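# Open narrow cabinet's top drawer fully, all other drawers shut

## Task

Pull the uppermost drawer of the slim cabinet with three drawers out to its full extent and leave it open. By the end every other drawer in the room must be completely closed, no cabinet may be shifted much from its spot, and the robot must neither topple nor finish leaning.

## Robot and tools

ROBOT. A Dexmate Vega: a three-wheeled mobile base, a torso of three links (thigh, shank, chest) that folds in a Z shape through torso_hip_rad, torso_knee_rad and torso_waist_rad, two seven-joint arms with two-finger grippers, and a head (head_pan_rad, head_tilt_rad, head_camera_tilt_rad). Cameras: head_camera, left_wrist_camera, right_wrist_camera. Footprint about 0.70 m long by 0.63 m wide; its front edge sits 0.35 m ahead of the base origin. It begins in the stand posture (hip 0.469, knee 1.617, waist 1.048). Other torso presets: stand_high 0.78, 1.57, 0.44; lean_20 0.52, 1.05, 0.18; lean_45 0.52, 1.05, -0.26; low_lean_45 0, 0, -0.79 (fold the arms before going there). Chest forward lean equals knee - hip - waist. Arm fold, in key order shoulder pitch, shoulder yaw, upper arm roll, elbow, forearm roll, wrist pitch, wrist yaw: left 1, 0.5, -0.6, -2.5, 0, -0.9, 0; right -1, -0.5, 0.6, -2.5, 0, 0.9, 0.

FRAMES. All positions are metres. Base frame: origin on the floor at the point the base spins about, x forward, y left, z up. left_hand and right_hand are printed in it; each is a point between the fingers, 0.033 m short of closed fingertips; fingers run along the hand's z, close along its y, camera on its -x side. Odometry frame = base frame at scene start; base_odometry counts wheel turns only, so slip looks like travel.

TOOL move. One action per call. Either "base" and/or "joints" (plus optional "speeds", "min_time_s"), or "target" alone (optionally with "min_time_s"). Also "cameras" (list of camera names, "all", or [] for none) and "blocking" (default true: returns when everything is at rest; false returns in about 0.5 s while motion continues). A call with no action just reports state and images.
- base: a dict with exactly one key, a relative offset from where the base now is. translate_m: metres, forward positive, -2 to 2. strafe_m: metres, left positive, -2 to 2 (heading may drift up to ~0.02 rad). rotate_rad: radians, counter-clockwise from above positive, -3.2 to 3.2. Front wheels steer first (about 0.5 to 1.1 s).
- speeds: dict keyed like base, top speed for this action only: translate_m 0.04 to 0.5 m/s (default 0.3), strafe_m 0.04 to 0.3 m/s, rotate_rad 0.1 to 0.6 rad/s.
- joints: dict of absolute joint angles in radians, keyed by joint name, any subset. Ranges: torso_hip_rad 0 to 1.57; torso_knee_rad 0 to 3.141; torso_waist_rad -1.57 to 1.57; shoulder pitch ±3.041 (left: positive lowers the arm; right: negative lowers it); left_shoulder_yaw_rad -0.423 to 1.523, right_shoulder_yaw_rad -1.523 to 0.423; upper arm roll and forearm roll ±3.041; elbow -3.041 to 0.214 (0 straight, negative bends up); wrist pitch ±1.366 (left positive tips the hand down, right negative does); left_wrist_yaw_rad -1.348 to 1.087, right_wrist_yaw_rad -1.087 to 1.348 (positive turns left); gripper 0 (closed) to 0.785 per finger; head_pan_rad ±2.792 (positive left); head_tilt_rad ±1.483; head_camera_tilt_rad -1.483 to 1.378 (positive tips down).
- min_time_s: 0.1 to 8 s, least duration of this action's arm and head motions.
- target: an absolute pose for one hand in the base frame: side "left" or "right"; x, y, z in metres (-3 to 3); pitch_deg -30 to 95 (90 fingers down, 0 level); heading_deg (0 fingers forward, positive counter-clockwise) and optional roll_deg (default 0), each -360 to 360; optional arm_speed 0.32 to 1.2 rad/s (default 0.32); optional line_only true to allow only a straight hand path. The robot must be still. It is checked against the robot only, not the room; a straight path up to 45 cm is used if allowed, else a wider arc. Keep arm_speed near default near furniture and when pushing drawers.

TOOL wait: seconds 0 to 10, plus cameras; returns early once earlier motions settle. stop: brakes all running motions (cameras optional). zoom_image: camera name and region [x0, y0, x1, y1] in pixels, at most 504 by 504, from that camera's latest image. finished_scene: scene number; call it only once the drawers are in their final state, and call nothing after it in the same reply.

RESULT LINES. base_status, joint_status, left_hand_status, right_hand_status: "moving", "done", "off_target" (resting away from target, possibly still pushing), "stopped" (your stop), "contact_stop" or "time_out" (unrequested stops; that group of joints drops its targets and later calls in the reply are skipped), "unfinished", and for targets "reached", "short" (resend if "part of") or "refused" with a reason. "joint command not followed" means an arm-collision check held the command back. turned_by_wheels and turned_by_imu give rotation in rad since the previous result; an IMU turn above 0.03 rad after a straight or sideways drive suggests the base bumped something. base_tilt gives forward and right lean in degrees (about 2 degrees of bias). Joint torques and motor temperatures are listed per arm in joint order; on_its_own reports uncommanded actions; "earlier move" describes a non-blocking move.

CAUTIONS. The base does not halt at furniture: it stalls or spins, and can shove cabinets, so approach slowly. Nothing prevents tipping; keep default or lower speeds when the chest leans forward or an arm is extended. Never let the arms strike or squeeze each other. Joints moved by "joints" can hit the body unchecked. Contact torque at a joint's limit (shoulders 141, upper arm roll and elbow 75.2, forearm and wrist 23.5 N m) triggers a 10 s arm stop; prolonged pushing or stretching heats motors, stopping the arm near 80 °C. After any contact stop, back the arm off first. Avoid slamming drawers, hard pulls on the gripper, and dropping anything.

Each tool is called after ">>>" as name(argument=value, ...), one argument or row to a line, values as JSON.

## Session

>>> move(
)

Scene clock: 0.00 s.
Joint torques (N m): no reading
Motor temperatures (°C): left_arm=[31 31 31 26 40 35 41] | right_arm=[30 27 33 31 36 36 33]
base_odometry: x=+0.000 y=+0.000 heading=+0.000
turned_by_wheels: +0.000
turned_by_imu: +0.000
base_tilt: forward=+0.0 right=+0.8
base_status: not commanded
joint_positions: torso_hip_rad=+0.469 torso_knee_rad=+1.617 torso_waist_rad=+1.048 left_shoulder_pitch_rad=+2.217 left_shoulder_yaw_rad=-0.014 left_upper_arm_roll_rad=-0.004 left_elbow_rad=-1.080 left_forearm_roll_rad=+0.010 left_wrist_pitch_rad=-0.495 left_wrist_yaw_rad=-0.006 left_gripper_rad=+0.005 right_shoulder_pitch_rad=-2.194 right_shoulder_yaw_rad=-0.002 right_upper_arm_roll_rad=+0.006 right_elbow_rad=-1.112 right_forearm_roll_rad=+0.018 right_wrist_pitch_rad=+0.493 right_wrist_yaw_rad=-0.008 right_gripper_rad=+0.005 head_pan_rad=+0.000 head_tilt_rad=+0.000 head_camera_tilt_rad=+0.000
joint_status: not commanded
chest: x=-0.0111 y=+0.0000 z=+1.4155 quat_wxyz=(+0.999, +0.000, +0.050, +0.000) (m; base frame)
left_hand: x=+0.1501 y=+0.2220 z=+0.6144 quat_wxyz=(+0.402, -0.001, +0.915, -0.004) pitch_deg=+42.6 heading_deg=-0.5 roll_deg=-0.7 back=up (m; base frame)
right_hand: x=+0.1852 y=-0.2398 z=+0.6293 quat_wxyz=(+0.427, +0.011, +0.904, -0.007) pitch_deg=+39.4 heading_deg=-1.6 roll_deg=-0.3 back=up (m; base frame)
pictures: head_camera, left_wrist_camera, right_wrist_camera

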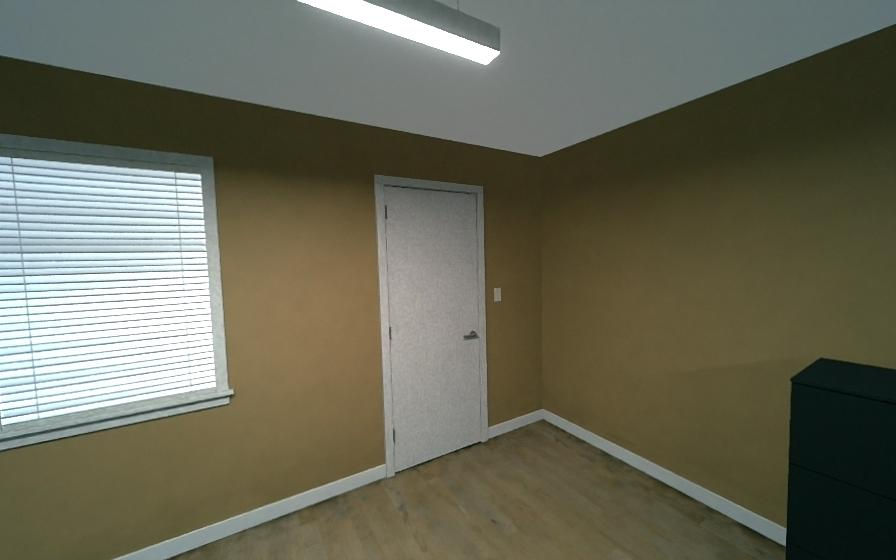

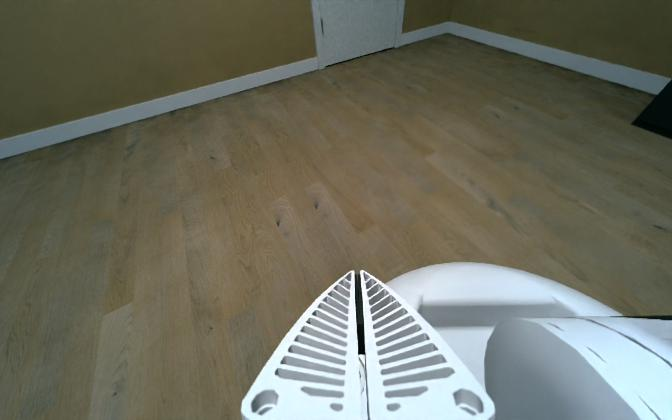

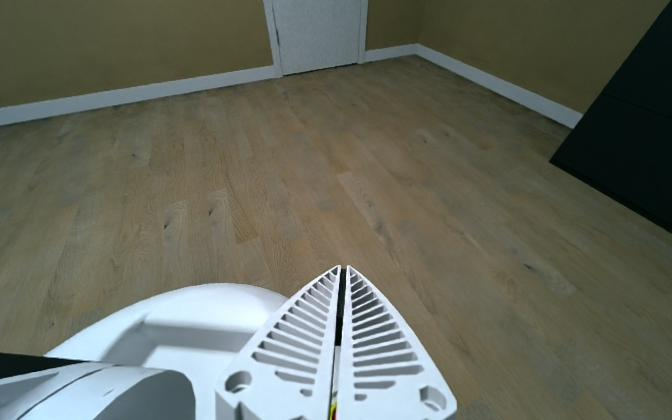

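>>> move(
  joints={"head_pan_rad": -1.2, "head_camera_tilt_rad": 0.3},
  cameras=["head_camera"],
)

>>> move(
  joints={"head_pan_rad": -2.7},
  cameras=["head_camera"],
)

>>> move(
  joints={"head_pan_rad": 1.7},
  cameras=["head_camera"],
)

Scene clock: 1.70 s.
Joint torques (N m): left_arm=[4.38 -0.26 -0.46 -2.07 0.18 -1.29 -0.12] | right_arm=[-5 -1 0.53 -2.17 0.1 2.27 0.03]
move: done
base_odometry: x=+0.000 y=+0.000 heading=+0.000
turned_by_wheels: +0.000
turned_by_imu: +0.000
base_tilt: forward=+0.1 right=+0.7
base_status: not commanded
joint_positions: torso_hip_rad=+0.469 torso_knee_rad=+1.617 torso_waist_rad=+1.048 left_shoulder_pitch_rad=+2.217 left_shoulder_yaw_rad=-0.014 left_upper_arm_roll_rad=-0.004 left_elbow_rad=-1.080 left_forearm_roll_rad=+0.010 left_wrist_pitch_rad=-0.495 left_wrist_yaw_rad=-0.006 left_gripper_rad=+0.005 right_shoulder_pitch_rad=-2.194 right_shoulder_yaw_rad=-0.002 right_upper_arm_roll_rad=+0.006 right_elbow_rad=-1.112 right_forearm_roll_rad=+0.018 right_wrist_pitch_rad=+0.493 right_wrist_yaw_rad=-0.008 right_gripper_rad=+0.005 head_pan_rad=-1.200 head_tilt_rad=+0.000 head_camera_tilt_rad=+0.300
joint_status: all done
chest: x=-0.0111 y=+0.0000 z=+1.4155 quat_wxyz=(+0.999, +0.000, +0.050, +0.000)
left_hand: x=+0.1501 y=+0.2220 z=+0.6144 quat_wxyz=(+0.402, -0.001, +0.915, -0.004) pitch_deg=+42.6 heading_deg=-0.5 roll_deg=-0.7 back=up
right_hand: x=+0.1852 y=-0.2398 z=+0.6293 quat_wxyz=(+0.427, +0.011, +0.904, -0.007) pitch_deg=+39.4 heading_deg=-1.6 roll_deg=-0.3 back=up

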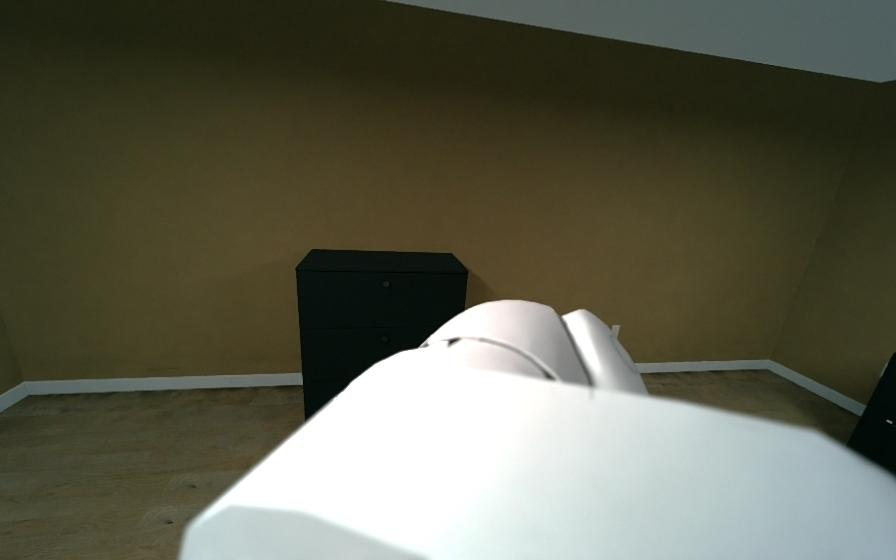

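Scene clock: 3.37 s.
Joint torques (N m): left_arm=[3.9 -0.16 -0.34 -2.24 0.17 -1.24 -0.13] | right_arm=[-5.15 -0.92 0.52 -2.17 0.11 2.3 0.07]
move: done
base_odometry: x=+0.000 y=+0.000 heading=+0.000
turned_by_wheels: +0.000
turned_by_imu: +0.000
base_tilt: forward=+0.0 right=+0.8
base_status: not commanded
joint_positions: torso_hip_rad=+0.469 torso_knee_rad=+1.617 torso_waist_rad=+1.048 left_shoulder_pitch_rad=+2.217 left_shoulder_yaw_rad=-0.014 left_upper_arm_roll_rad=-0.004 left_elbow_rad=-1.080 left_forearm_roll_rad=+0.010 left_wrist_pitch_rad=-0.495 left_wrist_yaw_rad=-0.006 left_gripper_rad=+0.005 right_shoulder_pitch_rad=-2.194 right_shoulder_yaw_rad=-0.002 right_upper_arm_roll_rad=+0.006 right_elbow_rad=-1.112 right_forearm_roll_rad=+0.018 right_wrist_pitch_rad=+0.493 right_wrist_yaw_rad=-0.008 right_gripper_rad=+0.005 head_pan_rad=-2.700 head_tilt_rad=+0.000 head_camera_tilt_rad=+0.300
joint_status: all done
chest: x=-0.0111 y=+0.0000 z=+1.4155 quat_wxyz=(+0.999, +0.000, +0.050, +0.000)
left_hand: x=+0.1501 y=+0.2220 z=+0.6144 quat_wxyz=(+0.402, -0.001, +0.915, -0.004) pitch_deg=+42.6 heading_deg=-0.5 roll_deg=-0.7 back=up
right_hand: x=+0.1852 y=-0.2398 z=+0.6293 quat_wxyz=(+0.427, +0.011, +0.904, -0.007) pitch_deg=+39.4 heading_deg=-1.6 roll_deg=-0.3 back=up

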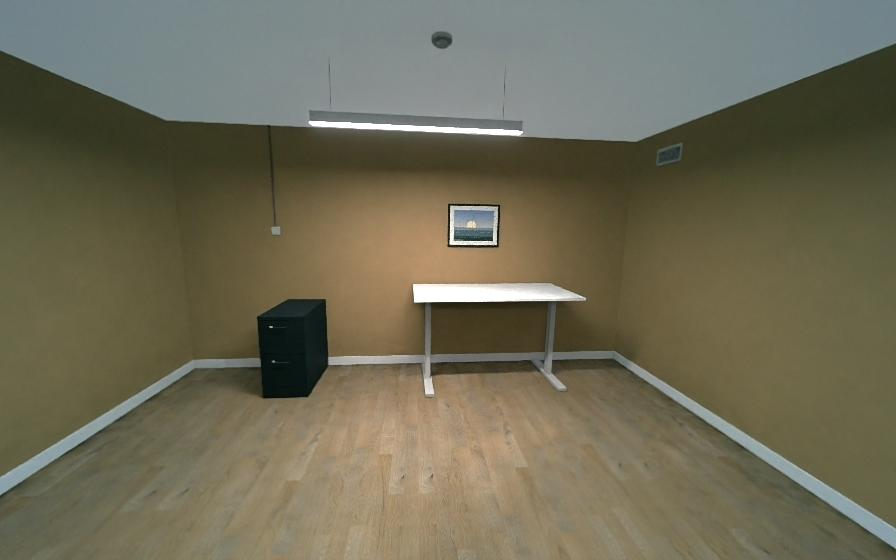

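Scene clock: 6.97 s.
Joint torques (N m): left_arm=[4.33 -0.35 -0.41 -2.33 0.18 -1.09 -0.15] | right_arm=[-5.49 -1.04 0.42 -2.19 0.11 2.28 0.09]
move: done
base_odometry: x=+0.000 y=+0.000 heading=+0.000
turned_by_wheels: +0.000
turned_by_imu: +0.000
base_tilt: forward=+0.0 right=+0.7
base_status: not commanded
joint_positions: torso_hip_rad=+0.469 torso_knee_rad=+1.617 torso_waist_rad=+1.048 left_shoulder_pitch_rad=+2.217 left_shoulder_yaw_rad=-0.014 left_upper_arm_roll_rad=-0.004 left_elbow_rad=-1.080 left_forearm_roll_rad=+0.010 left_wrist_pitch_rad=-0.495 left_wrist_yaw_rad=-0.006 left_gripper_rad=+0.005 right_shoulder_pitch_rad=-2.194 right_shoulder_yaw_rad=-0.002 right_upper_arm_roll_rad=+0.006 right_elbow_rad=-1.112 right_forearm_roll_rad=+0.018 right_wrist_pitch_rad=+0.493 right_wrist_yaw_rad=-0.008 right_gripper_rad=+0.005 head_pan_rad=+1.700 head_tilt_rad=+0.000 head_camera_tilt_rad=+0.300
joint_status: all done
chest: x=-0.0111 y=+0.0000 z=+1.4155 quat_wxyz=(+0.999, +0.000, +0.050, +0.000)
left_hand: x=+0.1501 y=+0.2220 z=+0.6144 quat_wxyz=(+0.402, -0.001, +0.915, -0.004) pitch_deg=+42.6 heading_deg=-0.5 roll_deg=-0.7 back=up
right_hand: x=+0.1852 y=-0.2398 z=+0.6293 quat_wxyz=(+0.427, +0.011, +0.904, -0.007) pitch_deg=+39.4 heading_deg=-1.6 roll_deg=-0.3 back=up

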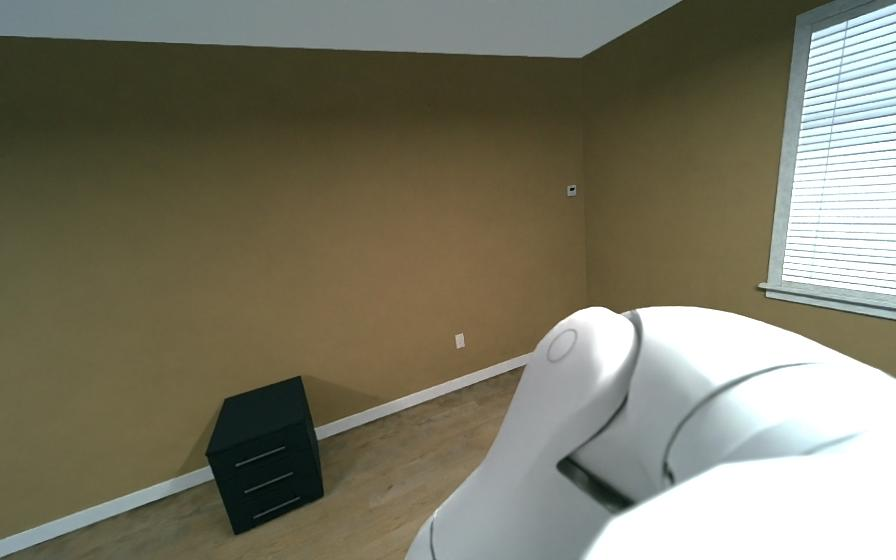

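>>> zoom_image(
  camera="head_camera",
  region=[150, 350, 400, 550],
)

Scaled by 2.016 from the camera's image (finer frame: 960x600).

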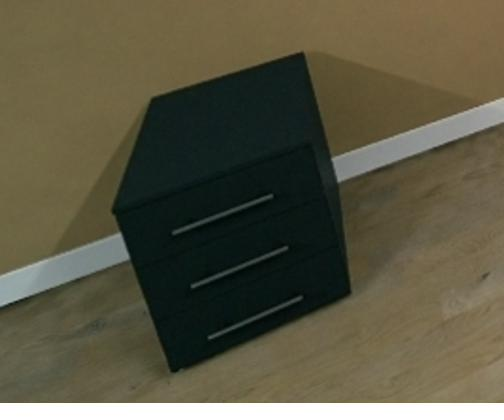

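>>> move(
  base={"rotate_rad": 2.13},
  joints={"head_pan_rad": 0, "head_camera_tilt_rad": 0.5},
  cameras=["head_camera"],
)

Scene clock: 13.30 s.
Joint torques (N m): left_arm=[4.54 -0.34 -0.54 -2.23 0.15 -1.12 -0.14] | right_arm=[-5.02 -0.5 0.29 -1.83 0.12 2.16 0.11]
move: done
base_odometry: x=+0.003 y=-0.001 heading=+2.136
turned_by_wheels: +2.136
turned_by_imu: +2.125
base_tilt: forward=+0.0 right=+0.8
base_status: done
joint_positions: torso_hip_rad=+0.469 torso_knee_rad=+1.617 torso_waist_rad=+1.048 left_shoulder_pitch_rad=+2.217 left_shoulder_yaw_rad=-0.014 left_upper_arm_roll_rad=-0.004 left_elbow_rad=-1.080 left_forearm_roll_rad=+0.010 left_wrist_pitch_rad=-0.495 left_wrist_yaw_rad=-0.006 left_gripper_rad=+0.005 right_shoulder_pitch_rad=-2.194 right_shoulder_yaw_rad=-0.002 right_upper_arm_roll_rad=+0.006 right_elbow_rad=-1.112 right_forearm_roll_rad=+0.018 right_wrist_pitch_rad=+0.493 right_wrist_yaw_rad=-0.008 right_gripper_rad=+0.005 head_pan_rad=+0.000 head_tilt_rad=+0.000 head_camera_tilt_rad=+0.500
joint_status: all done
chest: x=-0.0111 y=+0.0000 z=+1.4155 quat_wxyz=(+0.999, +0.000, +0.050, +0.000)
left_hand: x=+0.1501 y=+0.2220 z=+0.6144 quat_wxyz=(+0.402, -0.001, +0.915, -0.004) pitch_deg=+42.6 heading_deg=-0.5 roll_deg=-0.7 back=up
right_hand: x=+0.1852 y=-0.2398 z=+0.6293 quat_wxyz=(+0.427, +0.011, +0.904, -0.007) pitch_deg=+39.4 heading_deg=-1.6 roll_deg=-0.3 back=up

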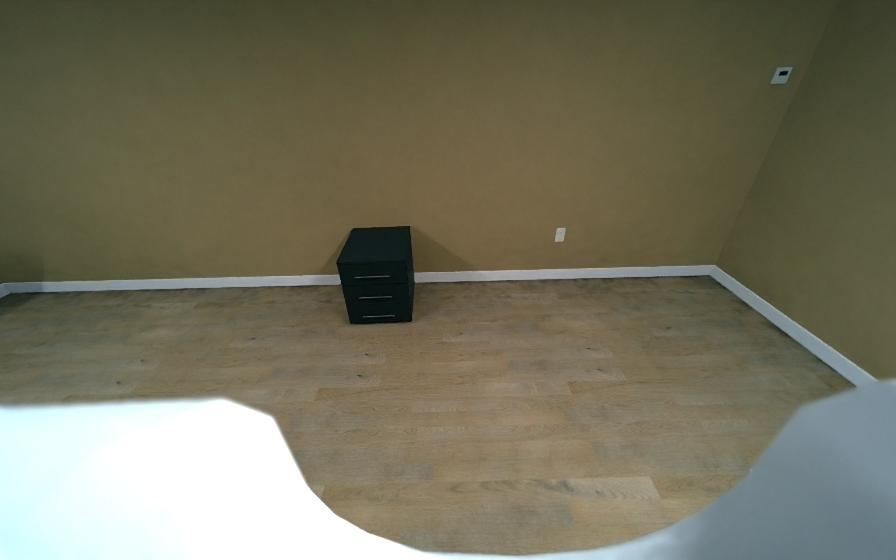

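>>> move(
  base={"strafe_m": 0.33},
  joints={"torso_hip_rad": 0.3, "torso_knee_rad": 1.0, "torso_waist_rad": 0.4},
)

>>> move(
  base={"translate_m": 0.85},
  cameras=["head_camera"],
)

Scene clock: 17.43 s.
Joint torques (N m): left_arm=[9.5 -0.33 -0.65 -0.73 0.19 -1.17 -0.05] | right_arm=[-9.94 -0.4 0.18 -0.7 0.16 2.03 0.1]
move: done
base_odometry: x=-0.274 y=-0.178 heading=+2.144
turned_by_wheels: +0.008
turned_by_imu: +0.003
base_tilt: forward=+0.0 right=+0.7
base_status: done
joint_positions: torso_hip_rad=+0.300 torso_knee_rad=+1.000 torso_waist_rad=+0.400 left_shoulder_pitch_rad=+2.217 left_shoulder_yaw_rad=-0.014 left_upper_arm_roll_rad=-0.004 left_elbow_rad=-1.080 left_forearm_roll_rad=+0.010 left_wrist_pitch_rad=-0.495 left_wrist_yaw_rad=-0.006 left_gripper_rad=+0.005 right_shoulder_pitch_rad=-2.194 right_shoulder_yaw_rad=-0.002 right_upper_arm_roll_rad=+0.006 right_elbow_rad=-1.112 right_forearm_roll_rad=+0.018 right_wrist_pitch_rad=+0.493 right_wrist_yaw_rad=-0.008 right_gripper_rad=+0.005 head_pan_rad=+0.000 head_tilt_rad=+0.000 head_camera_tilt_rad=+0.500
joint_status: all done
chest: x=-0.0543 y=+0.0000 z=+1.2782 quat_wxyz=(+0.989, +0.000, +0.149, +0.000)
left_hand: x=-0.0554 y=+0.2220 z=+0.4610 quat_wxyz=(+0.309, -0.002, +0.951, -0.004) pitch_deg=+54.0 heading_deg=-0.6 roll_deg=-0.8 back=up
right_hand: x=-0.0180 y=-0.2398 z=+0.4688 quat_wxyz=(+0.335, +0.010, +0.942, -0.008) pitch_deg=+50.9 heading_deg=-2.0 roll_deg=-0.8 back=up
pictures: none

Scene clock: 22.40 s.
Joint torques (N m): left_arm=[9.81 -0.14 -0.75 -0.43 0.18 -1.5 0.03] | right_arm=[-9.48 -0.58 0.33 -0.7 0.18 2.24 0.1]
move: done
base_odometry: x=-0.735 y=+0.536 heading=+2.143
turned_by_wheels: -0.001
turned_by_imu: -0.003
base_tilt: forward=+0.0 right=+0.8
base_status: done
joint_positions: torso_hip_rad=+0.300 torso_knee_rad=+1.000 torso_waist_rad=+0.400 left_shoulder_pitch_rad=+2.217 left_shoulder_yaw_rad=-0.014 left_upper_arm_roll_rad=-0.004 left_elbow_rad=-1.080 left_forearm_roll_rad=+0.010 left_wrist_pitch_rad=-0.495 left_wrist_yaw_rad=-0.006 left_gripper_rad=+0.005 right_shoulder_pitch_rad=-2.194 right_shoulder_yaw_rad=-0.002 right_upper_arm_roll_rad=+0.006 right_elbow_rad=-1.112 right_forearm_roll_rad=+0.018 right_wrist_pitch_rad=+0.493 right_wrist_yaw_rad=-0.008 right_gripper_rad=+0.005 head_pan_rad=+0.000 head_tilt_rad=+0.000 head_camera_tilt_rad=+0.500
joint_status: not commanded
chest: x=-0.0543 y=+0.0000 z=+1.2782 quat_wxyz=(+0.989, +0.000, +0.149, +0.000)
left_hand: x=-0.0554 y=+0.2220 z=+0.4610 quat_wxyz=(+0.309, -0.002, +0.951, -0.004) pitch_deg=+54.0 heading_deg=-0.6 roll_deg=-0.8 back=up
right_hand: x=-0.0180 y=-0.2398 z=+0.4688 quat_wxyz=(+0.335, +0.010, +0.942, -0.008) pitch_deg=+50.9 heading_deg=-2.0 roll_deg=-0.8 back=up

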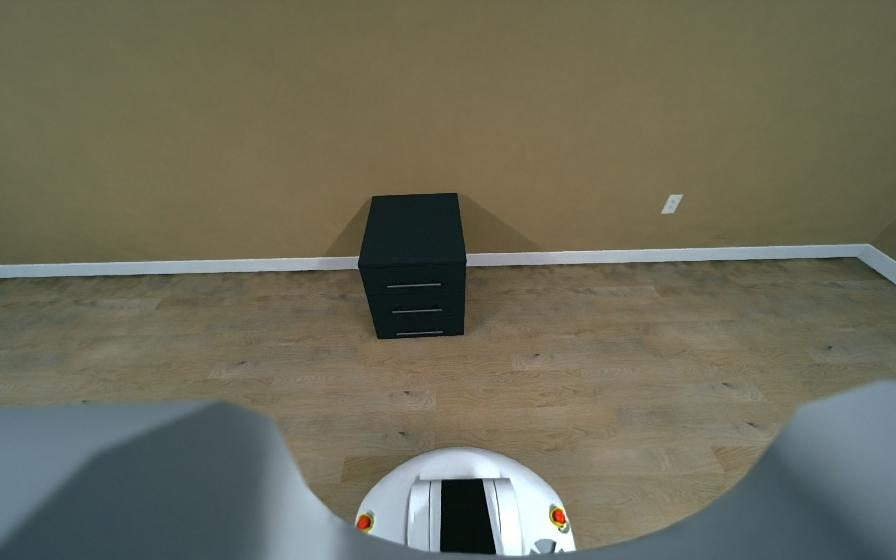

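>>> move(
  target={"side": "left", "x": 0.45, "y": 0.16, "z": 0.5, "pitch_deg": 20, "heading_deg": 0, "roll_deg": 90, "arm_speed": 0.6},
)

>>> move(
  target={"side": "left", "x": 0.45, "y": 0.16, "z": 0.5, "pitch_deg": 30, "heading_deg": 0, "roll_deg": 90, "arm_speed": 0.6},
)

Scene clock: 24.93 s.
Joint torques (N m): left_arm=[10.07 -0.31 -0.68 -0.44 0.18 -1.49 0.05] | right_arm=[-9.62 -0.83 0.35 -0.55 0.2 2 0.14]
move: refused
base_odometry: x=-0.735 y=+0.536 heading=+2.143
turned_by_wheels: +0.000
turned_by_imu: +0.000
base_tilt: forward=+0.0 right=+0.8
base_status: not commanded
joint_positions: torso_hip_rad=+0.300 torso_knee_rad=+1.000 torso_waist_rad=+0.400 left_shoulder_pitch_rad=+2.217 left_shoulder_yaw_rad=-0.014 left_upper_arm_roll_rad=-0.004 left_elbow_rad=-1.080 left_forearm_roll_rad=+0.010 left_wrist_pitch_rad=-0.495 left_wrist_yaw_rad=-0.006 left_gripper_rad=+0.005 right_shoulder_pitch_rad=-2.194 right_shoulder_yaw_rad=-0.002 right_upper_arm_roll_rad=+0.006 right_elbow_rad=-1.112 right_forearm_roll_rad=+0.018 right_wrist_pitch_rad=+0.493 right_wrist_yaw_rad=-0.008 right_gripper_rad=+0.005 head_pan_rad=+0.000 head_tilt_rad=+0.000 head_camera_tilt_rad=+0.500
joint_status: not commanded
chest: x=-0.0543 y=+0.0000 z=+1.2782 quat_wxyz=(+0.989, +0.000, +0.149, +0.000)
left_hand: x=-0.0554 y=+0.2220 z=+0.4610 quat_wxyz=(+0.309, -0.002, +0.951, -0.004) pitch_deg=+54.0 heading_deg=-0.6 roll_deg=-0.8 back=up
left_hand_status: refused: the arm stands too near the robot already: the left finger within 1.1 cm of the base (limit 2.0). Nothing moved. Move it clear with "joints".
right_hand: x=-0.0180 y=-0.2398 z=+0.4688 quat_wxyz=(+0.335, +0.010, +0.942, -0.008) pitch_deg=+50.9 heading_deg=-2.0 roll_deg=-0.8 back=up
pictures: none

not run: a stop that you did not command came earlier in this reply.

>>> move(
  joints={"left_elbow_rad": -1.6, "right_elbow_rad": -1.6, "left_shoulder_yaw_rad": 0.1, "right_shoulder_yaw_rad": -0.1},
)

>>> move(
  target={"side": "left", "x": 0.45, "y": 0.16, "z": 0.5, "pitch_deg": 20, "heading_deg": 0, "roll_deg": 90, "arm_speed": 0.6},
)

Scene clock: 28.30 s.
Joint torques (N m): left_arm=[5.38 2.67 -1.46 -4.45 0.18 -1.77 0.13] | right_arm=[-5.57 -3.56 1.08 -5.22 0.23 2.57 0.05]
move: done
base_odometry: x=-0.735 y=+0.536 heading=+2.143
turned_by_wheels: +0.000
turned_by_imu: +0.000
base_tilt: forward=+0.0 right=+0.8
base_status: not commanded
joint_positions: torso_hip_rad=+0.300 torso_knee_rad=+1.000 torso_waist_rad=+0.400 left_shoulder_pitch_rad=+2.217 left_shoulder_yaw_rad=+0.099 left_upper_arm_roll_rad=-0.004 left_elbow_rad=-1.596 left_forearm_roll_rad=+0.010 left_wrist_pitch_rad=-0.495 left_wrist_yaw_rad=-0.006 left_gripper_rad=+0.005 right_shoulder_pitch_rad=-2.194 right_shoulder_yaw_rad=-0.099 right_upper_arm_roll_rad=+0.006 right_elbow_rad=-1.597 right_forearm_roll_rad=+0.018 right_wrist_pitch_rad=+0.493 right_wrist_yaw_rad=-0.008 right_gripper_rad=+0.005 head_pan_rad=+0.000 head_tilt_rad=+0.000 head_camera_tilt_rad=+0.500
joint_status: all done
chest: x=-0.0543 y=+0.0000 z=+1.2782 quat_wxyz=(+0.989, +0.000, +0.149, +0.000)
left_hand: x=+0.2031 y=+0.2403 z=+0.6454 quat_wxyz=(+0.540, +0.056, +0.839, +0.003) pitch_deg=+24.6 heading_deg=-3.5 roll_deg=+4.1 back=up
right_hand: x=+0.2189 y=-0.2510 z=+0.6523 quat_wxyz=(+0.551, -0.038, +0.834, -0.009) pitch_deg=+23.1 heading_deg=+1.7 roll_deg=-3.5 back=up
pictures: none

Scene clock: 28.60 s.
Joint torques (N m): left_arm=[5.33 2.38 -1.47 -4.22 0.17 -1.86 0.13] | right_arm=[-5.71 -3.62 1.02 -5.13 0.22 2.56 0.05]
move: refused
base_odometry: x=-0.735 y=+0.536 heading=+2.143
turned_by_wheels: +0.000
turned_by_imu: +0.000
base_tilt: forward=+0.0 right=+0.7
base_status: not commanded
joint_positions: torso_hip_rad=+0.300 torso_knee_rad=+1.000 torso_waist_rad=+0.400 left_shoulder_pitch_rad=+2.217 left_shoulder_yaw_rad=+0.099 left_upper_arm_roll_rad=-0.004 left_elbow_rad=-1.598 left_forearm_roll_rad=+0.010 left_wrist_pitch_rad=-0.495 left_wrist_yaw_rad=-0.006 left_gripper_rad=+0.005 right_shoulder_pitch_rad=-2.194 right_shoulder_yaw_rad=-0.100 right_upper_arm_roll_rad=+0.006 right_elbow_rad=-1.598 right_forearm_roll_rad=+0.018 right_wrist_pitch_rad=+0.493 right_wrist_yaw_rad=-0.008 right_gripper_rad=+0.005 head_pan_rad=+0.000 head_tilt_rad=+0.000 head_camera_tilt_rad=+0.500
joint_status: not commanded
chest: x=-0.0543 y=+0.0000 z=+1.2782 quat_wxyz=(+0.989, +0.000, +0.149, +0.000)
left_hand: x=+0.2038 y=+0.2403 z=+0.6464 quat_wxyz=(+0.541, +0.056, +0.839, +0.003) pitch_deg=+24.5 heading_deg=-3.6 roll_deg=+4.1 back=up
left_hand_status: refused: no posture of the arm gets there (out of reach): the closest leaves the hand 4.2 cm and 1 deg from the pose. Nothing moved.
right_hand: x=+0.2194 y=-0.2509 z=+0.6530 quat_wxyz=(+0.552, -0.038, +0.833, -0.009) pitch_deg=+23.0 heading_deg=+1.7 roll_deg=-3.5 back=up
pictures: none

>>> move(
  joints={"torso_hip_rad": 0.2, "torso_knee_rad": 0.65, "torso_waist_rad": -0.05},
)

>>> move(
  target={"side": "left", "x": 0.48, "y": 0.16, "z": 0.5, "pitch_deg": 20, "heading_deg": 0, "roll_deg": 90, "arm_speed": 0.6},
  cameras=["head_camera", "left_wrist_camera"],
)

Scene clock: 31.87 s.
Joint torques (N m): left_arm=[10.03 1.65 -1.32 -3.18 0.16 -2.08 0.17] | right_arm=[-10.01 -3.03 0.78 -3.97 0.2 2.61 0]
move: done
base_odometry: x=-0.735 y=+0.536 heading=+2.143
turned_by_wheels: +0.000
turned_by_imu: +0.000
base_tilt: forward=+0.0 right=+0.7
base_status: not commanded
joint_positions: torso_hip_rad=+0.200 torso_knee_rad=+0.650 torso_waist_rad=-0.050 left_shoulder_pitch_rad=+2.217 left_shoulder_yaw_rad=+0.100 left_upper_arm_roll_rad=-0.004 left_elbow_rad=-1.600 left_forearm_roll_rad=+0.010 left_wrist_pitch_rad=-0.495 left_wrist_yaw_rad=-0.006 left_gripper_rad=+0.005 right_shoulder_pitch_rad=-2.194 right_shoulder_yaw_rad=-0.100 right_upper_arm_roll_rad=+0.006 right_elbow_rad=-1.600 right_forearm_roll_rad=+0.018 right_wrist_pitch_rad=+0.493 right_wrist_yaw_rad=-0.008 right_gripper_rad=+0.005 head_pan_rad=+0.000 head_tilt_rad=+0.000 head_camera_tilt_rad=+0.500
joint_status: all done
chest: x=-0.0257 y=+0.0000 z=+1.1462 quat_wxyz=(+0.969, +0.000, +0.247, +0.000)
left_hand: x=+0.1026 y=+0.2402 z=+0.4764 quat_wxyz=(+0.456, +0.056, +0.888, -0.003) pitch_deg=+35.8 heading_deg=-4.0 roll_deg=+3.2 back=up
right_hand: x=+0.1190 y=-0.2509 z=+0.4797 quat_wxyz=(+0.466, -0.039, +0.884, -0.005) pitch_deg=+34.4 heading_deg=+2.0 roll_deg=-3.1 back=up
pictures: none

Scene clock: 32.17 s.
Joint torques (N m): left_arm=[9.85 1.75 -1.23 -3.16 0.19 -2.11 0.16] | right_arm=[-10.1 -2.97 0.76 -3.98 0.19 2.65 -0.01]
move: refused
base_odometry: x=-0.735 y=+0.536 heading=+2.143
turned_by_wheels: +0.000
turned_by_imu: +0.000
base_tilt: forward=+0.1 right=+0.8
base_status: not commanded
joint_positions: torso_hip_rad=+0.200 torso_knee_rad=+0.650 torso_waist_rad=-0.050 left_shoulder_pitch_rad=+2.217 left_shoulder_yaw_rad=+0.100 left_upper_arm_roll_rad=-0.004 left_elbow_rad=-1.600 left_forearm_roll_rad=+0.010 left_wrist_pitch_rad=-0.495 left_wrist_yaw_rad=-0.006 left_gripper_rad=+0.005 right_shoulder_pitch_rad=-2.194 right_shoulder_yaw_rad=-0.100 right_upper_arm_roll_rad=+0.006 right_elbow_rad=-1.600 right_forearm_roll_rad=+0.018 right_wrist_pitch_rad=+0.493 right_wrist_yaw_rad=-0.008 right_gripper_rad=+0.005 head_pan_rad=+0.000 head_tilt_rad=+0.000 head_camera_tilt_rad=+0.500
joint_status: not commanded
chest: x=-0.0257 y=+0.0000 z=+1.1462 quat_wxyz=(+0.969, +0.000, +0.247, +0.000)
left_hand: x=+0.1026 y=+0.2402 z=+0.4764 quat_wxyz=(+0.456, +0.056, +0.888, -0.003) pitch_deg=+35.8 heading_deg=-4.0 roll_deg=+3.2 back=up
left_hand_status: refused: neither the straight line nor an arc passes: the line comes too near the robot; the best arc brings the left finger within 1.9 cm of the base (limit 2.0). Nothing moved.
right_hand: x=+0.1190 y=-0.2509 z=+0.4797 quat_wxyz=(+0.466, -0.039, +0.884, -0.005) pitch_deg=+34.4 heading_deg=+2.0 roll_deg=-3.1 back=up

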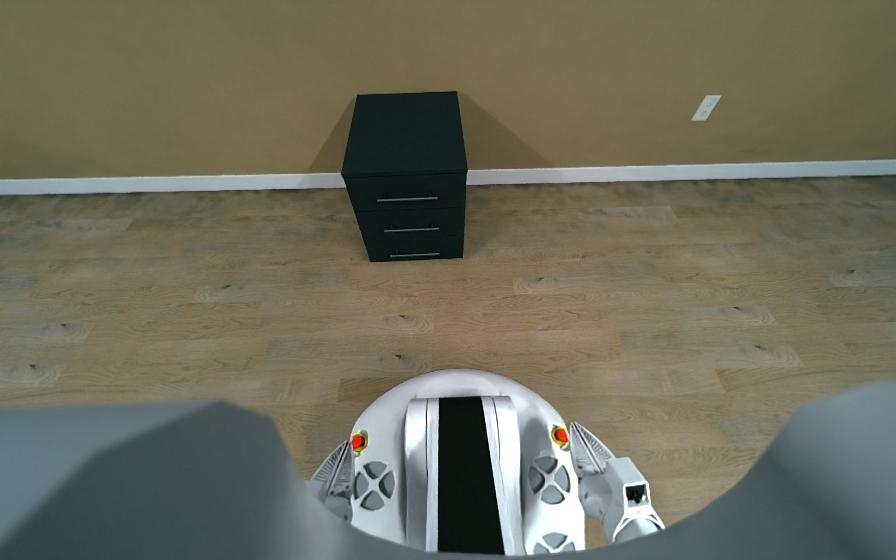

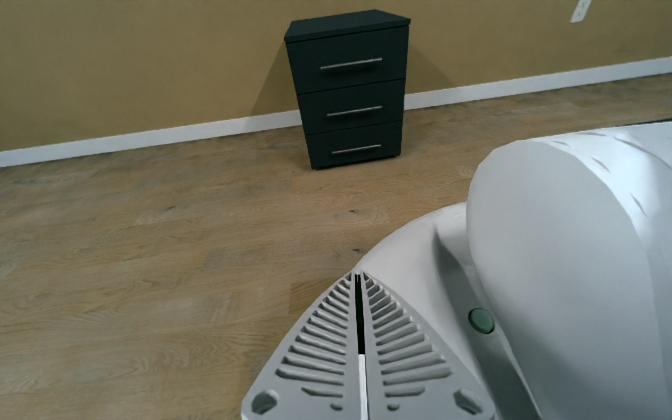

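>>> move(
  joints={"left_elbow_rad": -2.0, "right_elbow_rad": -2.0},
)

>>> move(
  target={"side": "left", "x": 0.48, "y": 0.16, "z": 0.5, "pitch_deg": 20, "heading_deg": 0, "roll_deg": 90, "arm_speed": 0.6},
  cameras=["head_camera", "left_wrist_camera"],
)

Scene clock: 35.17 s.
Joint torques (N m): left_arm=[7.23 1.55 -1.3 -5.55 0.19 -2.44 0.15] | right_arm=[-7.01 -2.71 0.78 -6.5 0.18 2.75 -0.06]
move: done
base_odometry: x=-0.735 y=+0.536 heading=+2.143
turned_by_wheels: +0.000
turned_by_imu: +0.000
base_tilt: forward=+0.0 right=+0.8
base_status: not commanded
joint_positions: torso_hip_rad=+0.200 torso_knee_rad=+0.650 torso_waist_rad=-0.050 left_shoulder_pitch_rad=+2.217 left_shoulder_yaw_rad=+0.100 left_upper_arm_roll_rad=-0.004 left_elbow_rad=-1.996 left_forearm_roll_rad=+0.010 left_wrist_pitch_rad=-0.495 left_wrist_yaw_rad=-0.006 left_gripper_rad=+0.005 right_shoulder_pitch_rad=-2.194 right_shoulder_yaw_rad=-0.100 right_upper_arm_roll_rad=+0.006 right_elbow_rad=-1.996 right_forearm_roll_rad=+0.018 right_wrist_pitch_rad=+0.493 right_wrist_yaw_rad=-0.008 right_gripper_rad=+0.005 head_pan_rad=+0.000 head_tilt_rad=+0.000 head_camera_tilt_rad=+0.500
joint_status: all done
chest: x=-0.0257 y=+0.0000 z=+1.1462 quat_wxyz=(+0.969, +0.000, +0.247, +0.000)
left_hand: x=+0.2574 y=+0.2179 z=+0.6643 quat_wxyz=(+0.622, +0.056, +0.781, -0.012) pitch_deg=+13.1 heading_deg=-5.1 roll_deg=+3.0 back=up
right_hand: x=+0.2695 y=-0.2284 z=+0.6711 quat_wxyz=(+0.631, -0.038, +0.775, +0.007) pitch_deg=+11.8 heading_deg=+3.5 roll_deg=-2.1 back=up
pictures: none

Scene clock: 39.37 s.
Joint torques (N m): left_arm=[-13.31 -5.59 2.11 -4.78 1.01 -0.15 1.29] | right_arm=[-7.04 -3.46 0.74 -6.57 0.16 2.54 -0.09]
move: done
base_odometry: x=-0.735 y=+0.536 heading=+2.143
turned_by_wheels: +0.000
turned_by_imu: +0.000
base_tilt: forward=+0.0 right=+0.8
base_status: not commanded
joint_positions: torso_hip_rad=+0.200 torso_knee_rad=+0.650 torso_waist_rad=-0.050 left_shoulder_pitch_rad=+1.371 left_shoulder_yaw_rad=+0.082 left_upper_arm_roll_rad=+0.332 left_elbow_rad=-1.309 left_forearm_roll_rad=+1.394 left_wrist_pitch_rad=+0.295 left_wrist_yaw_rad=+0.252 left_gripper_rad=+0.005 right_shoulder_pitch_rad=-2.194 right_shoulder_yaw_rad=-0.100 right_upper_arm_roll_rad=+0.006 right_elbow_rad=-2.000 right_forearm_roll_rad=+0.018 right_wrist_pitch_rad=+0.493 right_wrist_yaw_rad=-0.008 right_gripper_rad=+0.005 head_pan_rad=+0.000 head_tilt_rad=+0.000 head_camera_tilt_rad=+0.500
joint_status: not commanded
chest: x=-0.0257 y=+0.0000 z=+1.1462 quat_wxyz=(+0.969, +0.000, +0.247, +0.000)
left_hand: x=+0.4789 y=+0.1603 z=+0.4998 quat_wxyz=(+0.406, +0.578, +0.581, +0.404) pitch_deg=+20.1 heading_deg=+0.0 roll_deg=+89.7
left_hand_status: reached (straight line, planned for 2.7 s): 1 mm and 0.3 deg off.
right_hand: x=+0.2706 y=-0.2282 z=+0.6732 quat_wxyz=(+0.632, -0.038, +0.774, +0.008) pitch_deg=+11.5 heading_deg=+3.5 roll_deg=-2.1 back=up

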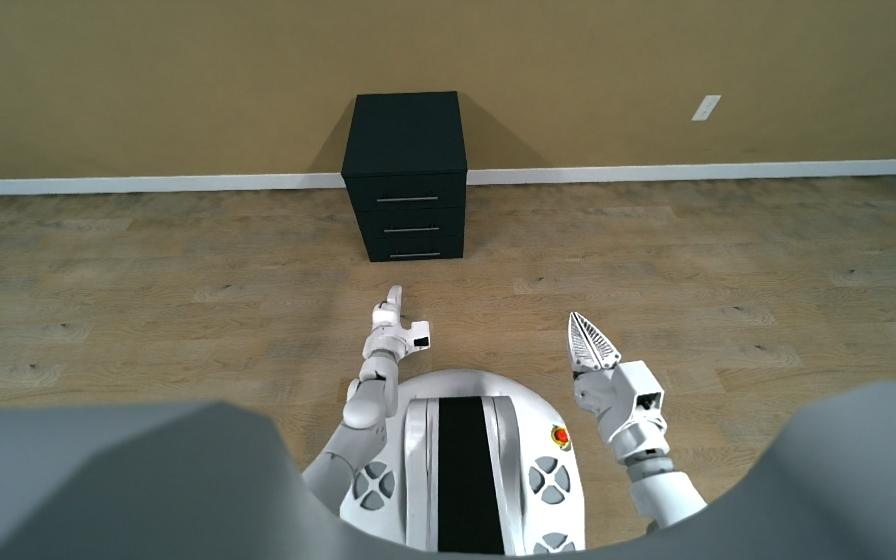

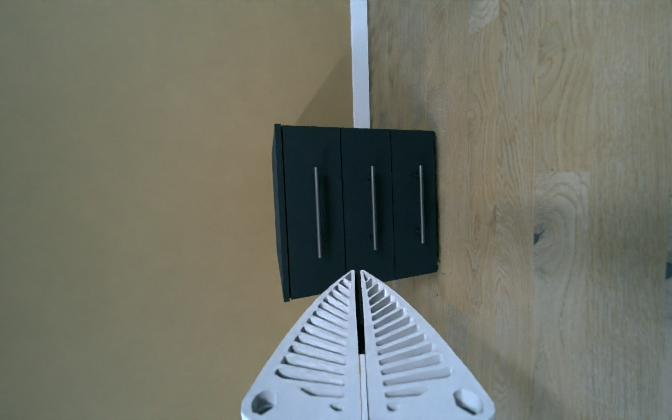

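>>> move(
  base={"rotate_rad": 0.06},
  joints={"left_gripper_rad": 0.35, "head_camera_tilt_rad": 0.3},
)

>>> move(
  target={"side": "left", "x": 0.55, "y": 0.105, "z": 0.445, "pitch_deg": 10, "heading_deg": 0, "roll_deg": 90, "arm_speed": 0.6},
)

>>> move(
  base={"translate_m": 0.24},
  cameras=["head_camera", "left_wrist_camera"],
)

Scene clock: 41.77 s.
Joint torques (N m): left_arm=[-13.23 -4.87 1.85 -4.88 1.03 -0.25 1.29] | right_arm=[-7.16 -3.03 0.69 -6.24 0.18 2.65 -0.13]
move: done
base_odometry: x=-0.735 y=+0.536 heading=+2.203
turned_by_wheels: +0.060
turned_by_imu: +0.057
base_tilt: forward=+0.1 right=+0.8
base_status: done
joint_positions: torso_hip_rad=+0.200 torso_knee_rad=+0.650 torso_waist_rad=-0.050 left_shoulder_pitch_rad=+1.368 left_shoulder_yaw_rad=+0.082 left_upper_arm_roll_rad=+0.333 left_elbow_rad=-1.306 left_forearm_roll_rad=+1.398 left_wrist_pitch_rad=+0.298 left_wrist_yaw_rad=+0.253 left_gripper_rad=+0.350 right_shoulder_pitch_rad=-2.194 right_shoulder_yaw_rad=-0.100 right_upper_arm_roll_rad=+0.006 right_elbow_rad=-2.000 right_forearm_roll_rad=+0.018 right_wrist_pitch_rad=+0.493 right_wrist_yaw_rad=-0.008 right_gripper_rad=+0.005 head_pan_rad=+0.000 head_tilt_rad=+0.000 head_camera_tilt_rad=+0.300
joint_status: all done
chest: x=-0.0257 y=+0.0000 z=+1.1462 quat_wxyz=(+0.969, +0.000, +0.247, +0.000)
left_hand: x=+0.4798 y=+0.1602 z=+0.4998 quat_wxyz=(+0.405, +0.579, +0.579, +0.405) pitch_deg=+20.0 heading_deg=+0.0 roll_deg=-90.0
right_hand: x=+0.2706 y=-0.2282 z=+0.6732 quat_wxyz=(+0.632, -0.038, +0.774, +0.008) pitch_deg=+11.5 heading_deg=+3.5 roll_deg=-2.1 back=up
pictures: none

Scene clock: 42.07 s.
Joint torques (N m): left_arm=[-13.21 -4.82 1.8 -4.9 1.01 -0.27 1.25] | right_arm=[-7.22 -3.01 0.59 -6.19 0.17 2.66 -0.14]
move: refused
base_odometry: x=-0.735 y=+0.536 heading=+2.203
turned_by_wheels: +0.000
turned_by_imu: +0.000
base_tilt: forward=+0.0 right=+0.8
base_status: not commanded
joint_positions: torso_hip_rad=+0.200 torso_knee_rad=+0.650 torso_waist_rad=-0.050 left_shoulder_pitch_rad=+1.368 left_shoulder_yaw_rad=+0.082 left_upper_arm_roll_rad=+0.333 left_elbow_rad=-1.306 left_forearm_roll_rad=+1.398 left_wrist_pitch_rad=+0.298 left_wrist_yaw_rad=+0.253 left_gripper_rad=+0.350 right_shoulder_pitch_rad=-2.194 right_shoulder_yaw_rad=-0.100 right_upper_arm_roll_rad=+0.006 right_elbow_rad=-2.000 right_forearm_roll_rad=+0.018 right_wrist_pitch_rad=+0.493 right_wrist_yaw_rad=-0.008 right_gripper_rad=+0.005 head_pan_rad=+0.000 head_tilt_rad=+0.000 head_camera_tilt_rad=+0.300
joint_status: not commanded
chest: x=-0.0257 y=+0.0000 z=+1.1462 quat_wxyz=(+0.969, +0.000, +0.247, +0.000)
left_hand: x=+0.4798 y=+0.1602 z=+0.4998 quat_wxyz=(+0.405, +0.579, +0.579, +0.405) pitch_deg=+20.0 heading_deg=+0.0 roll_deg=-90.0
left_hand_status: refused: no posture of the arm gets there (left_forearm_roll_rad at its limit): the closest leaves the hand 4.5 cm and 8 deg from the pose. Nothing moved.
right_hand: x=+0.2706 y=-0.2282 z=+0.6732 quat_wxyz=(+0.632, -0.038, +0.774, +0.008) pitch_deg=+11.5 heading_deg=+3.5 roll_deg=-2.1 back=up
pictures: none

not run: a stop that you did not command came earlier in this reply.

>>> move(
  target={"side": "left", "x": 0.52, "y": 0.105, "z": 0.445, "pitch_deg": 20, "heading_deg": 0, "roll_deg": 90, "arm_speed": 0.6},
)

>>> move(
  base={"translate_m": 0.26},
  cameras=["head_camera", "left_wrist_camera"],
)

Scene clock: 42.57 s.
Joint torques (N m): left_arm=[-13.29 -5.04 1.8 -4.91 1.03 -0.25 1.25] | right_arm=[-7.28 -3.08 0.61 -6.21 0.18 2.59 -0.17]
move: refused
base_odometry: x=-0.735 y=+0.536 heading=+2.203
turned_by_wheels: +0.000
turned_by_imu: +0.000
base_tilt: forward=+0.0 right=+0.8
base_status: not commanded
joint_positions: torso_hip_rad=+0.200 torso_knee_rad=+0.650 torso_waist_rad=-0.050 left_shoulder_pitch_rad=+1.368 left_shoulder_yaw_rad=+0.082 left_upper_arm_roll_rad=+0.333 left_elbow_rad=-1.306 left_forearm_roll_rad=+1.398 left_wrist_pitch_rad=+0.298 left_wrist_yaw_rad=+0.253 left_gripper_rad=+0.350 right_shoulder_pitch_rad=-2.194 right_shoulder_yaw_rad=-0.100 right_upper_arm_roll_rad=+0.006 right_elbow_rad=-2.000 right_forearm_roll_rad=+0.018 right_wrist_pitch_rad=+0.493 right_wrist_yaw_rad=-0.008 right_gripper_rad=+0.005 head_pan_rad=+0.000 head_tilt_rad=+0.000 head_camera_tilt_rad=+0.300
joint_status: not commanded
chest: x=-0.0257 y=+0.0000 z=+1.1462 quat_wxyz=(+0.969, +0.000, +0.247, +0.000)
left_hand: x=+0.4798 y=+0.1602 z=+0.4998 quat_wxyz=(+0.405, +0.579, +0.579, +0.405) pitch_deg=+20.0 heading_deg=+0.0 roll_deg=-90.0
left_hand_status: refused: the best posture that gets there brings the left wrist into the torso, as the model's coarse spheres have them (needs 2.6 cm clear). Nothing moved.
right_hand: x=+0.2706 y=-0.2282 z=+0.6732 quat_wxyz=(+0.632, -0.038, +0.774, +0.008) pitch_deg=+11.5 heading_deg=+3.5 roll_deg=-2.1 back=up
pictures: none

not run: a stop that you did not command came earlier in this reply.

>>> move(
  base={"strafe_m": -0.08},
)

>>> move(
  target={"side": "left", "x": 0.52, "y": 0.185, "z": 0.445, "pitch_deg": 15, "heading_deg": 0, "roll_deg": 90, "arm_speed": 0.6},
)

>>> move(
  base={"translate_m": 0.26},
  cameras=["head_camera", "left_wrist_camera"],
)

Scene clock: 44.87 s.
Joint torques (N m): left_arm=[-12.62 -4.21 1.19 -5.1 1 -0.36 1.22] | right_arm=[-7.23 -3.13 0.55 -6.2 0.18 2.4 -0.19]
move: done
base_odometry: x=-0.671 y=+0.583 heading=+2.201
turned_by_wheels: -0.002
turned_by_imu: -0.004
base_tilt: forward=+0.0 right=+0.7
base_status: done
joint_positions: torso_hip_rad=+0.200 torso_knee_rad=+0.650 torso_waist_rad=-0.050 left_shoulder_pitch_rad=+1.368 left_shoulder_yaw_rad=+0.082 left_upper_arm_roll_rad=+0.333 left_elbow_rad=-1.306 left_forearm_roll_rad=+1.398 left_wrist_pitch_rad=+0.298 left_wrist_yaw_rad=+0.253 left_gripper_rad=+0.350 right_shoulder_pitch_rad=-2.194 right_shoulder_yaw_rad=-0.100 right_upper_arm_roll_rad=+0.006 right_elbow_rad=-2.000 right_forearm_roll_rad=+0.018 right_wrist_pitch_rad=+0.493 right_wrist_yaw_rad=-0.008 right_gripper_rad=+0.005 head_pan_rad=+0.000 head_tilt_rad=+0.000 head_camera_tilt_rad=+0.300
joint_status: not commanded
chest: x=-0.0257 y=+0.0000 z=+1.1462 quat_wxyz=(+0.969, +0.000, +0.247, +0.000)
left_hand: x=+0.4798 y=+0.1601 z=+0.4998 quat_wxyz=(+0.405, +0.579, +0.579, +0.405) pitch_deg=+20.0 heading_deg=+0.0 roll_deg=-90.0
right_hand: x=+0.2706 y=-0.2282 z=+0.6732 quat_wxyz=(+0.632, -0.038, +0.774, +0.008) pitch_deg=+11.6 heading_deg=+3.5 roll_deg=-2.1 back=up
pictures: none

Scene clock: 45.17 s.
Joint torques (N m): left_arm=[-12.78 -4.37 1.24 -5.06 0.97 -0.38 1.23] | right_arm=[-7.06 -3.26 0.61 -6.16 0.2 2.41 -0.18]
move: refused
base_odometry: x=-0.671 y=+0.583 heading=+2.201
turned_by_wheels: +0.000
turned_by_imu: +0.000
base_tilt: forward=+0.0 right=+0.8
base_status: not commanded
joint_positions: torso_hip_rad=+0.200 torso_knee_rad=+0.650 torso_waist_rad=-0.050 left_shoulder_pitch_rad=+1.368 left_shoulder_yaw_rad=+0.082 left_upper_arm_roll_rad=+0.333 left_elbow_rad=-1.306 left_forearm_roll_rad=+1.398 left_wrist_pitch_rad=+0.298 left_wrist_yaw_rad=+0.253 left_gripper_rad=+0.350 right_shoulder_pitch_rad=-2.194 right_shoulder_yaw_rad=-0.100 right_upper_arm_roll_rad=+0.006 right_elbow_rad=-2.000 right_forearm_roll_rad=+0.018 right_wrist_pitch_rad=+0.493 right_wrist_yaw_rad=-0.008 right_gripper_rad=+0.005 head_pan_rad=+0.000 head_tilt_rad=+0.000 head_camera_tilt_rad=+0.300
joint_status: not commanded
chest: x=-0.0257 y=+0.0000 z=+1.1462 quat_wxyz=(+0.969, +0.000, +0.247, +0.000)
left_hand: x=+0.4798 y=+0.1601 z=+0.4998 quat_wxyz=(+0.405, +0.579, +0.579, +0.405) pitch_deg=+20.0 heading_deg=+0.0 roll_deg=-90.0
left_hand_status: refused: no posture of the arm gets there (out of reach): the closest leaves the hand 0.5 cm and 0 deg from the pose. Nothing moved.
right_hand: x=+0.2706 y=-0.2282 z=+0.6732 quat_wxyz=(+0.632, -0.038, +0.774, +0.008) pitch_deg=+11.6 heading_deg=+3.5 roll_deg=-2.1 back=up
pictures: none

not run: a stop that you did not command came earlier in this reply.

>>> move(
  target={"side": "left", "x": 0.48, "y": 0.19, "z": 0.7, "pitch_deg": 0, "heading_deg": 0, "roll_deg": 90, "arm_speed": 0.6},
)

>>> move(
  joints={"torso_hip_rad": 0.1, "torso_knee_rad": 0.35, "torso_waist_rad": -0.3},
)

>>> move(
  target={"side": "left", "x": 0.52, "y": 0.185, "z": 0.445, "pitch_deg": 10, "heading_deg": 0, "roll_deg": 90, "arm_speed": 0.6},
  cameras=["head_camera"],
)

Scene clock: 48.20 s.
Joint torques (N m): left_arm=[0.25 1.64 -4.94 -7.18 1.09 -0.1 1.25] | right_arm=[-7.12 -3.5 0.64 -6.17 0.21 2.47 -0.18]
move: done
base_odometry: x=-0.671 y=+0.583 heading=+2.201
turned_by_wheels: +0.000
turned_by_imu: +0.000
base_tilt: forward=+0.1 right=+0.8
base_status: not commanded
joint_positions: torso_hip_rad=+0.200 torso_knee_rad=+0.650 torso_waist_rad=-0.050 left_shoulder_pitch_rad=+1.586 left_shoulder_yaw_rad=+0.193 left_upper_arm_roll_rad=+0.275 left_elbow_rad=-1.802 left_forearm_roll_rad=+1.438 left_wrist_pitch_rad=+0.308 left_wrist_yaw_rad=+0.328 left_gripper_rad=+0.350 right_shoulder_pitch_rad=-2.194 right_shoulder_yaw_rad=-0.100 right_upper_arm_roll_rad=+0.006 right_elbow_rad=-2.000 right_forearm_roll_rad=+0.018 right_wrist_pitch_rad=+0.493 right_wrist_yaw_rad=-0.008 right_gripper_rad=+0.005 head_pan_rad=+0.000 head_tilt_rad=+0.000 head_camera_tilt_rad=+0.300
joint_status: not commanded
chest: x=-0.0257 y=+0.0000 z=+1.1462 quat_wxyz=(+0.969, +0.000, +0.247, +0.000)
left_hand: x=+0.4802 y=+0.1897 z=+0.6981 quat_wxyz=(+0.499, +0.501, +0.501, +0.499) pitch_deg=+0.2 heading_deg=+0.0 roll_deg=+90.0
left_hand_status: reached (straight line, planned for 1.2 s): 2 mm and 0.2 deg off.
right_hand: x=+0.2706 y=-0.2282 z=+0.6732 quat_wxyz=(+0.632, -0.038, +0.774, +0.008) pitch_deg=+11.6 heading_deg=+3.5 roll_deg=-2.1 back=up
pictures: none

Scene clock: 50.60 s.
Joint torques (N m): left_arm=[1.27 1.95 -4.64 -6.81 1.07 0.16 1.3] | right_arm=[-8.08 -3.28 0.58 -6.15 0.2 2.57 -0.12]
move: done
base_odometry: x=-0.671 y=+0.583 heading=+2.201
turned_by_wheels: +0.000
turned_by_imu: +0.000
base_tilt: forward=+0.0 right=+0.8
base_status: not commanded
joint_positions: torso_hip_rad=+0.100 torso_knee_rad=+0.350 torso_waist_rad=-0.300 left_shoulder_pitch_rad=+1.588 left_shoulder_yaw_rad=+0.194 left_upper_arm_roll_rad=+0.275 left_elbow_rad=-1.806 left_forearm_roll_rad=+1.439 left_wrist_pitch_rad=+0.309 left_wrist_yaw_rad=+0.329 left_gripper_rad=+0.350 right_shoulder_pitch_rad=-2.194 right_shoulder_yaw_rad=-0.100 right_upper_arm_roll_rad=+0.006 right_elbow_rad=-2.000 right_forearm_roll_rad=+0.018 right_wrist_pitch_rad=+0.493 right_wrist_yaw_rad=-0.008 right_gripper_rad=+0.005 head_pan_rad=+0.000 head_tilt_rad=+0.000 head_camera_tilt_rad=+0.300
joint_status: all done
chest: x=-0.0371 y=+0.0000 z=+1.0300 quat_wxyz=(+0.962, +0.000, +0.272, +0.000)
left_hand: x=+0.4456 y=+0.1898 z=+0.5590 quat_wxyz=(+0.487, +0.512, +0.512, +0.487) pitch_deg=+2.9 heading_deg=+0.0 roll_deg=+90.0
right_hand: x=+0.2351 y=-0.2282 z=+0.5428 quat_wxyz=(+0.613, -0.038, +0.789, +0.008) pitch_deg=+14.4 heading_deg=+3.5 roll_deg=-1.9 back=up
pictures: none

Scene clock: 50.90 s.
Joint torques (N m): left_arm=[1.12 1.99 -4.67 -6.8 1.08 0.15 1.28] | right_arm=[-7.99 -3.14 0.58 -6.11 0.2 2.57 -0.13]
move: refused
base_odometry: x=-0.671 y=+0.583 heading=+2.201
turned_by_wheels: +0.000
turned_by_imu: +0.000
base_tilt: forward=+0.1 right=+0.7
base_status: not commanded
joint_positions: torso_hip_rad=+0.100 torso_knee_rad=+0.350 torso_waist_rad=-0.300 left_shoulder_pitch_rad=+1.588 left_shoulder_yaw_rad=+0.194 left_upper_arm_roll_rad=+0.275 left_elbow_rad=-1.806 left_forearm_roll_rad=+1.439 left_wrist_pitch_rad=+0.309 left_wrist_yaw_rad=+0.329 left_gripper_rad=+0.350 right_shoulder_pitch_rad=-2.194 right_shoulder_yaw_rad=-0.100 right_upper_arm_roll_rad=+0.006 right_elbow_rad=-2.000 right_forearm_roll_rad=+0.018 right_wrist_pitch_rad=+0.493 right_wrist_yaw_rad=-0.008 right_gripper_rad=+0.005 head_pan_rad=+0.000 head_tilt_rad=+0.000 head_camera_tilt_rad=+0.300
joint_status: not commanded
chest: x=-0.0371 y=+0.0000 z=+1.0300 quat_wxyz=(+0.962, +0.000, +0.272, +0.000)
left_hand: x=+0.4456 y=+0.1898 z=+0.5590 quat_wxyz=(+0.487, +0.512, +0.512, +0.487) pitch_deg=+2.9 heading_deg=+0.0 roll_deg=+90.0
left_hand_status: refused: the best posture that gets there brings the left wrist within 0.4 cm of the torso (limit 2.6). Nothing moved.
right_hand: x=+0.2351 y=-0.2282 z=+0.5428 quat_wxyz=(+0.613, -0.038, +0.789, +0.008) pitch_deg=+14.4 heading_deg=+3.5 roll_deg=-1.9 back=up

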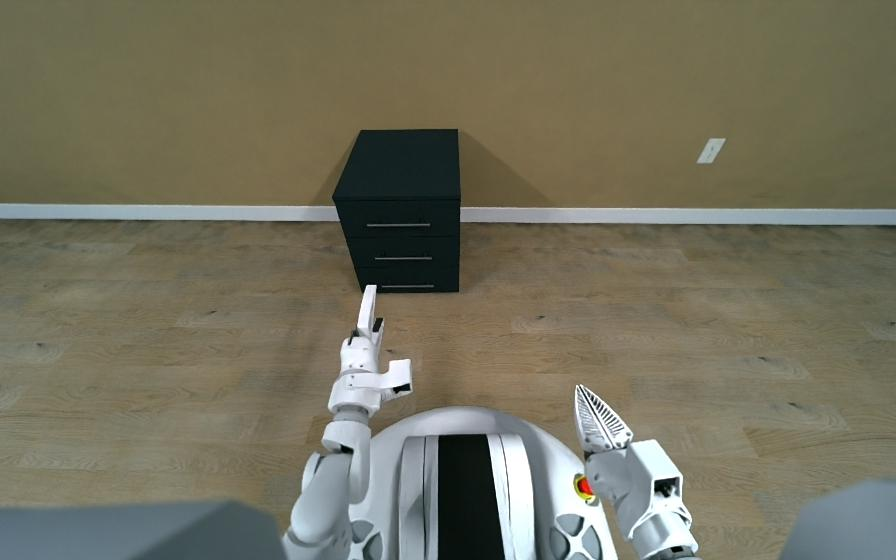

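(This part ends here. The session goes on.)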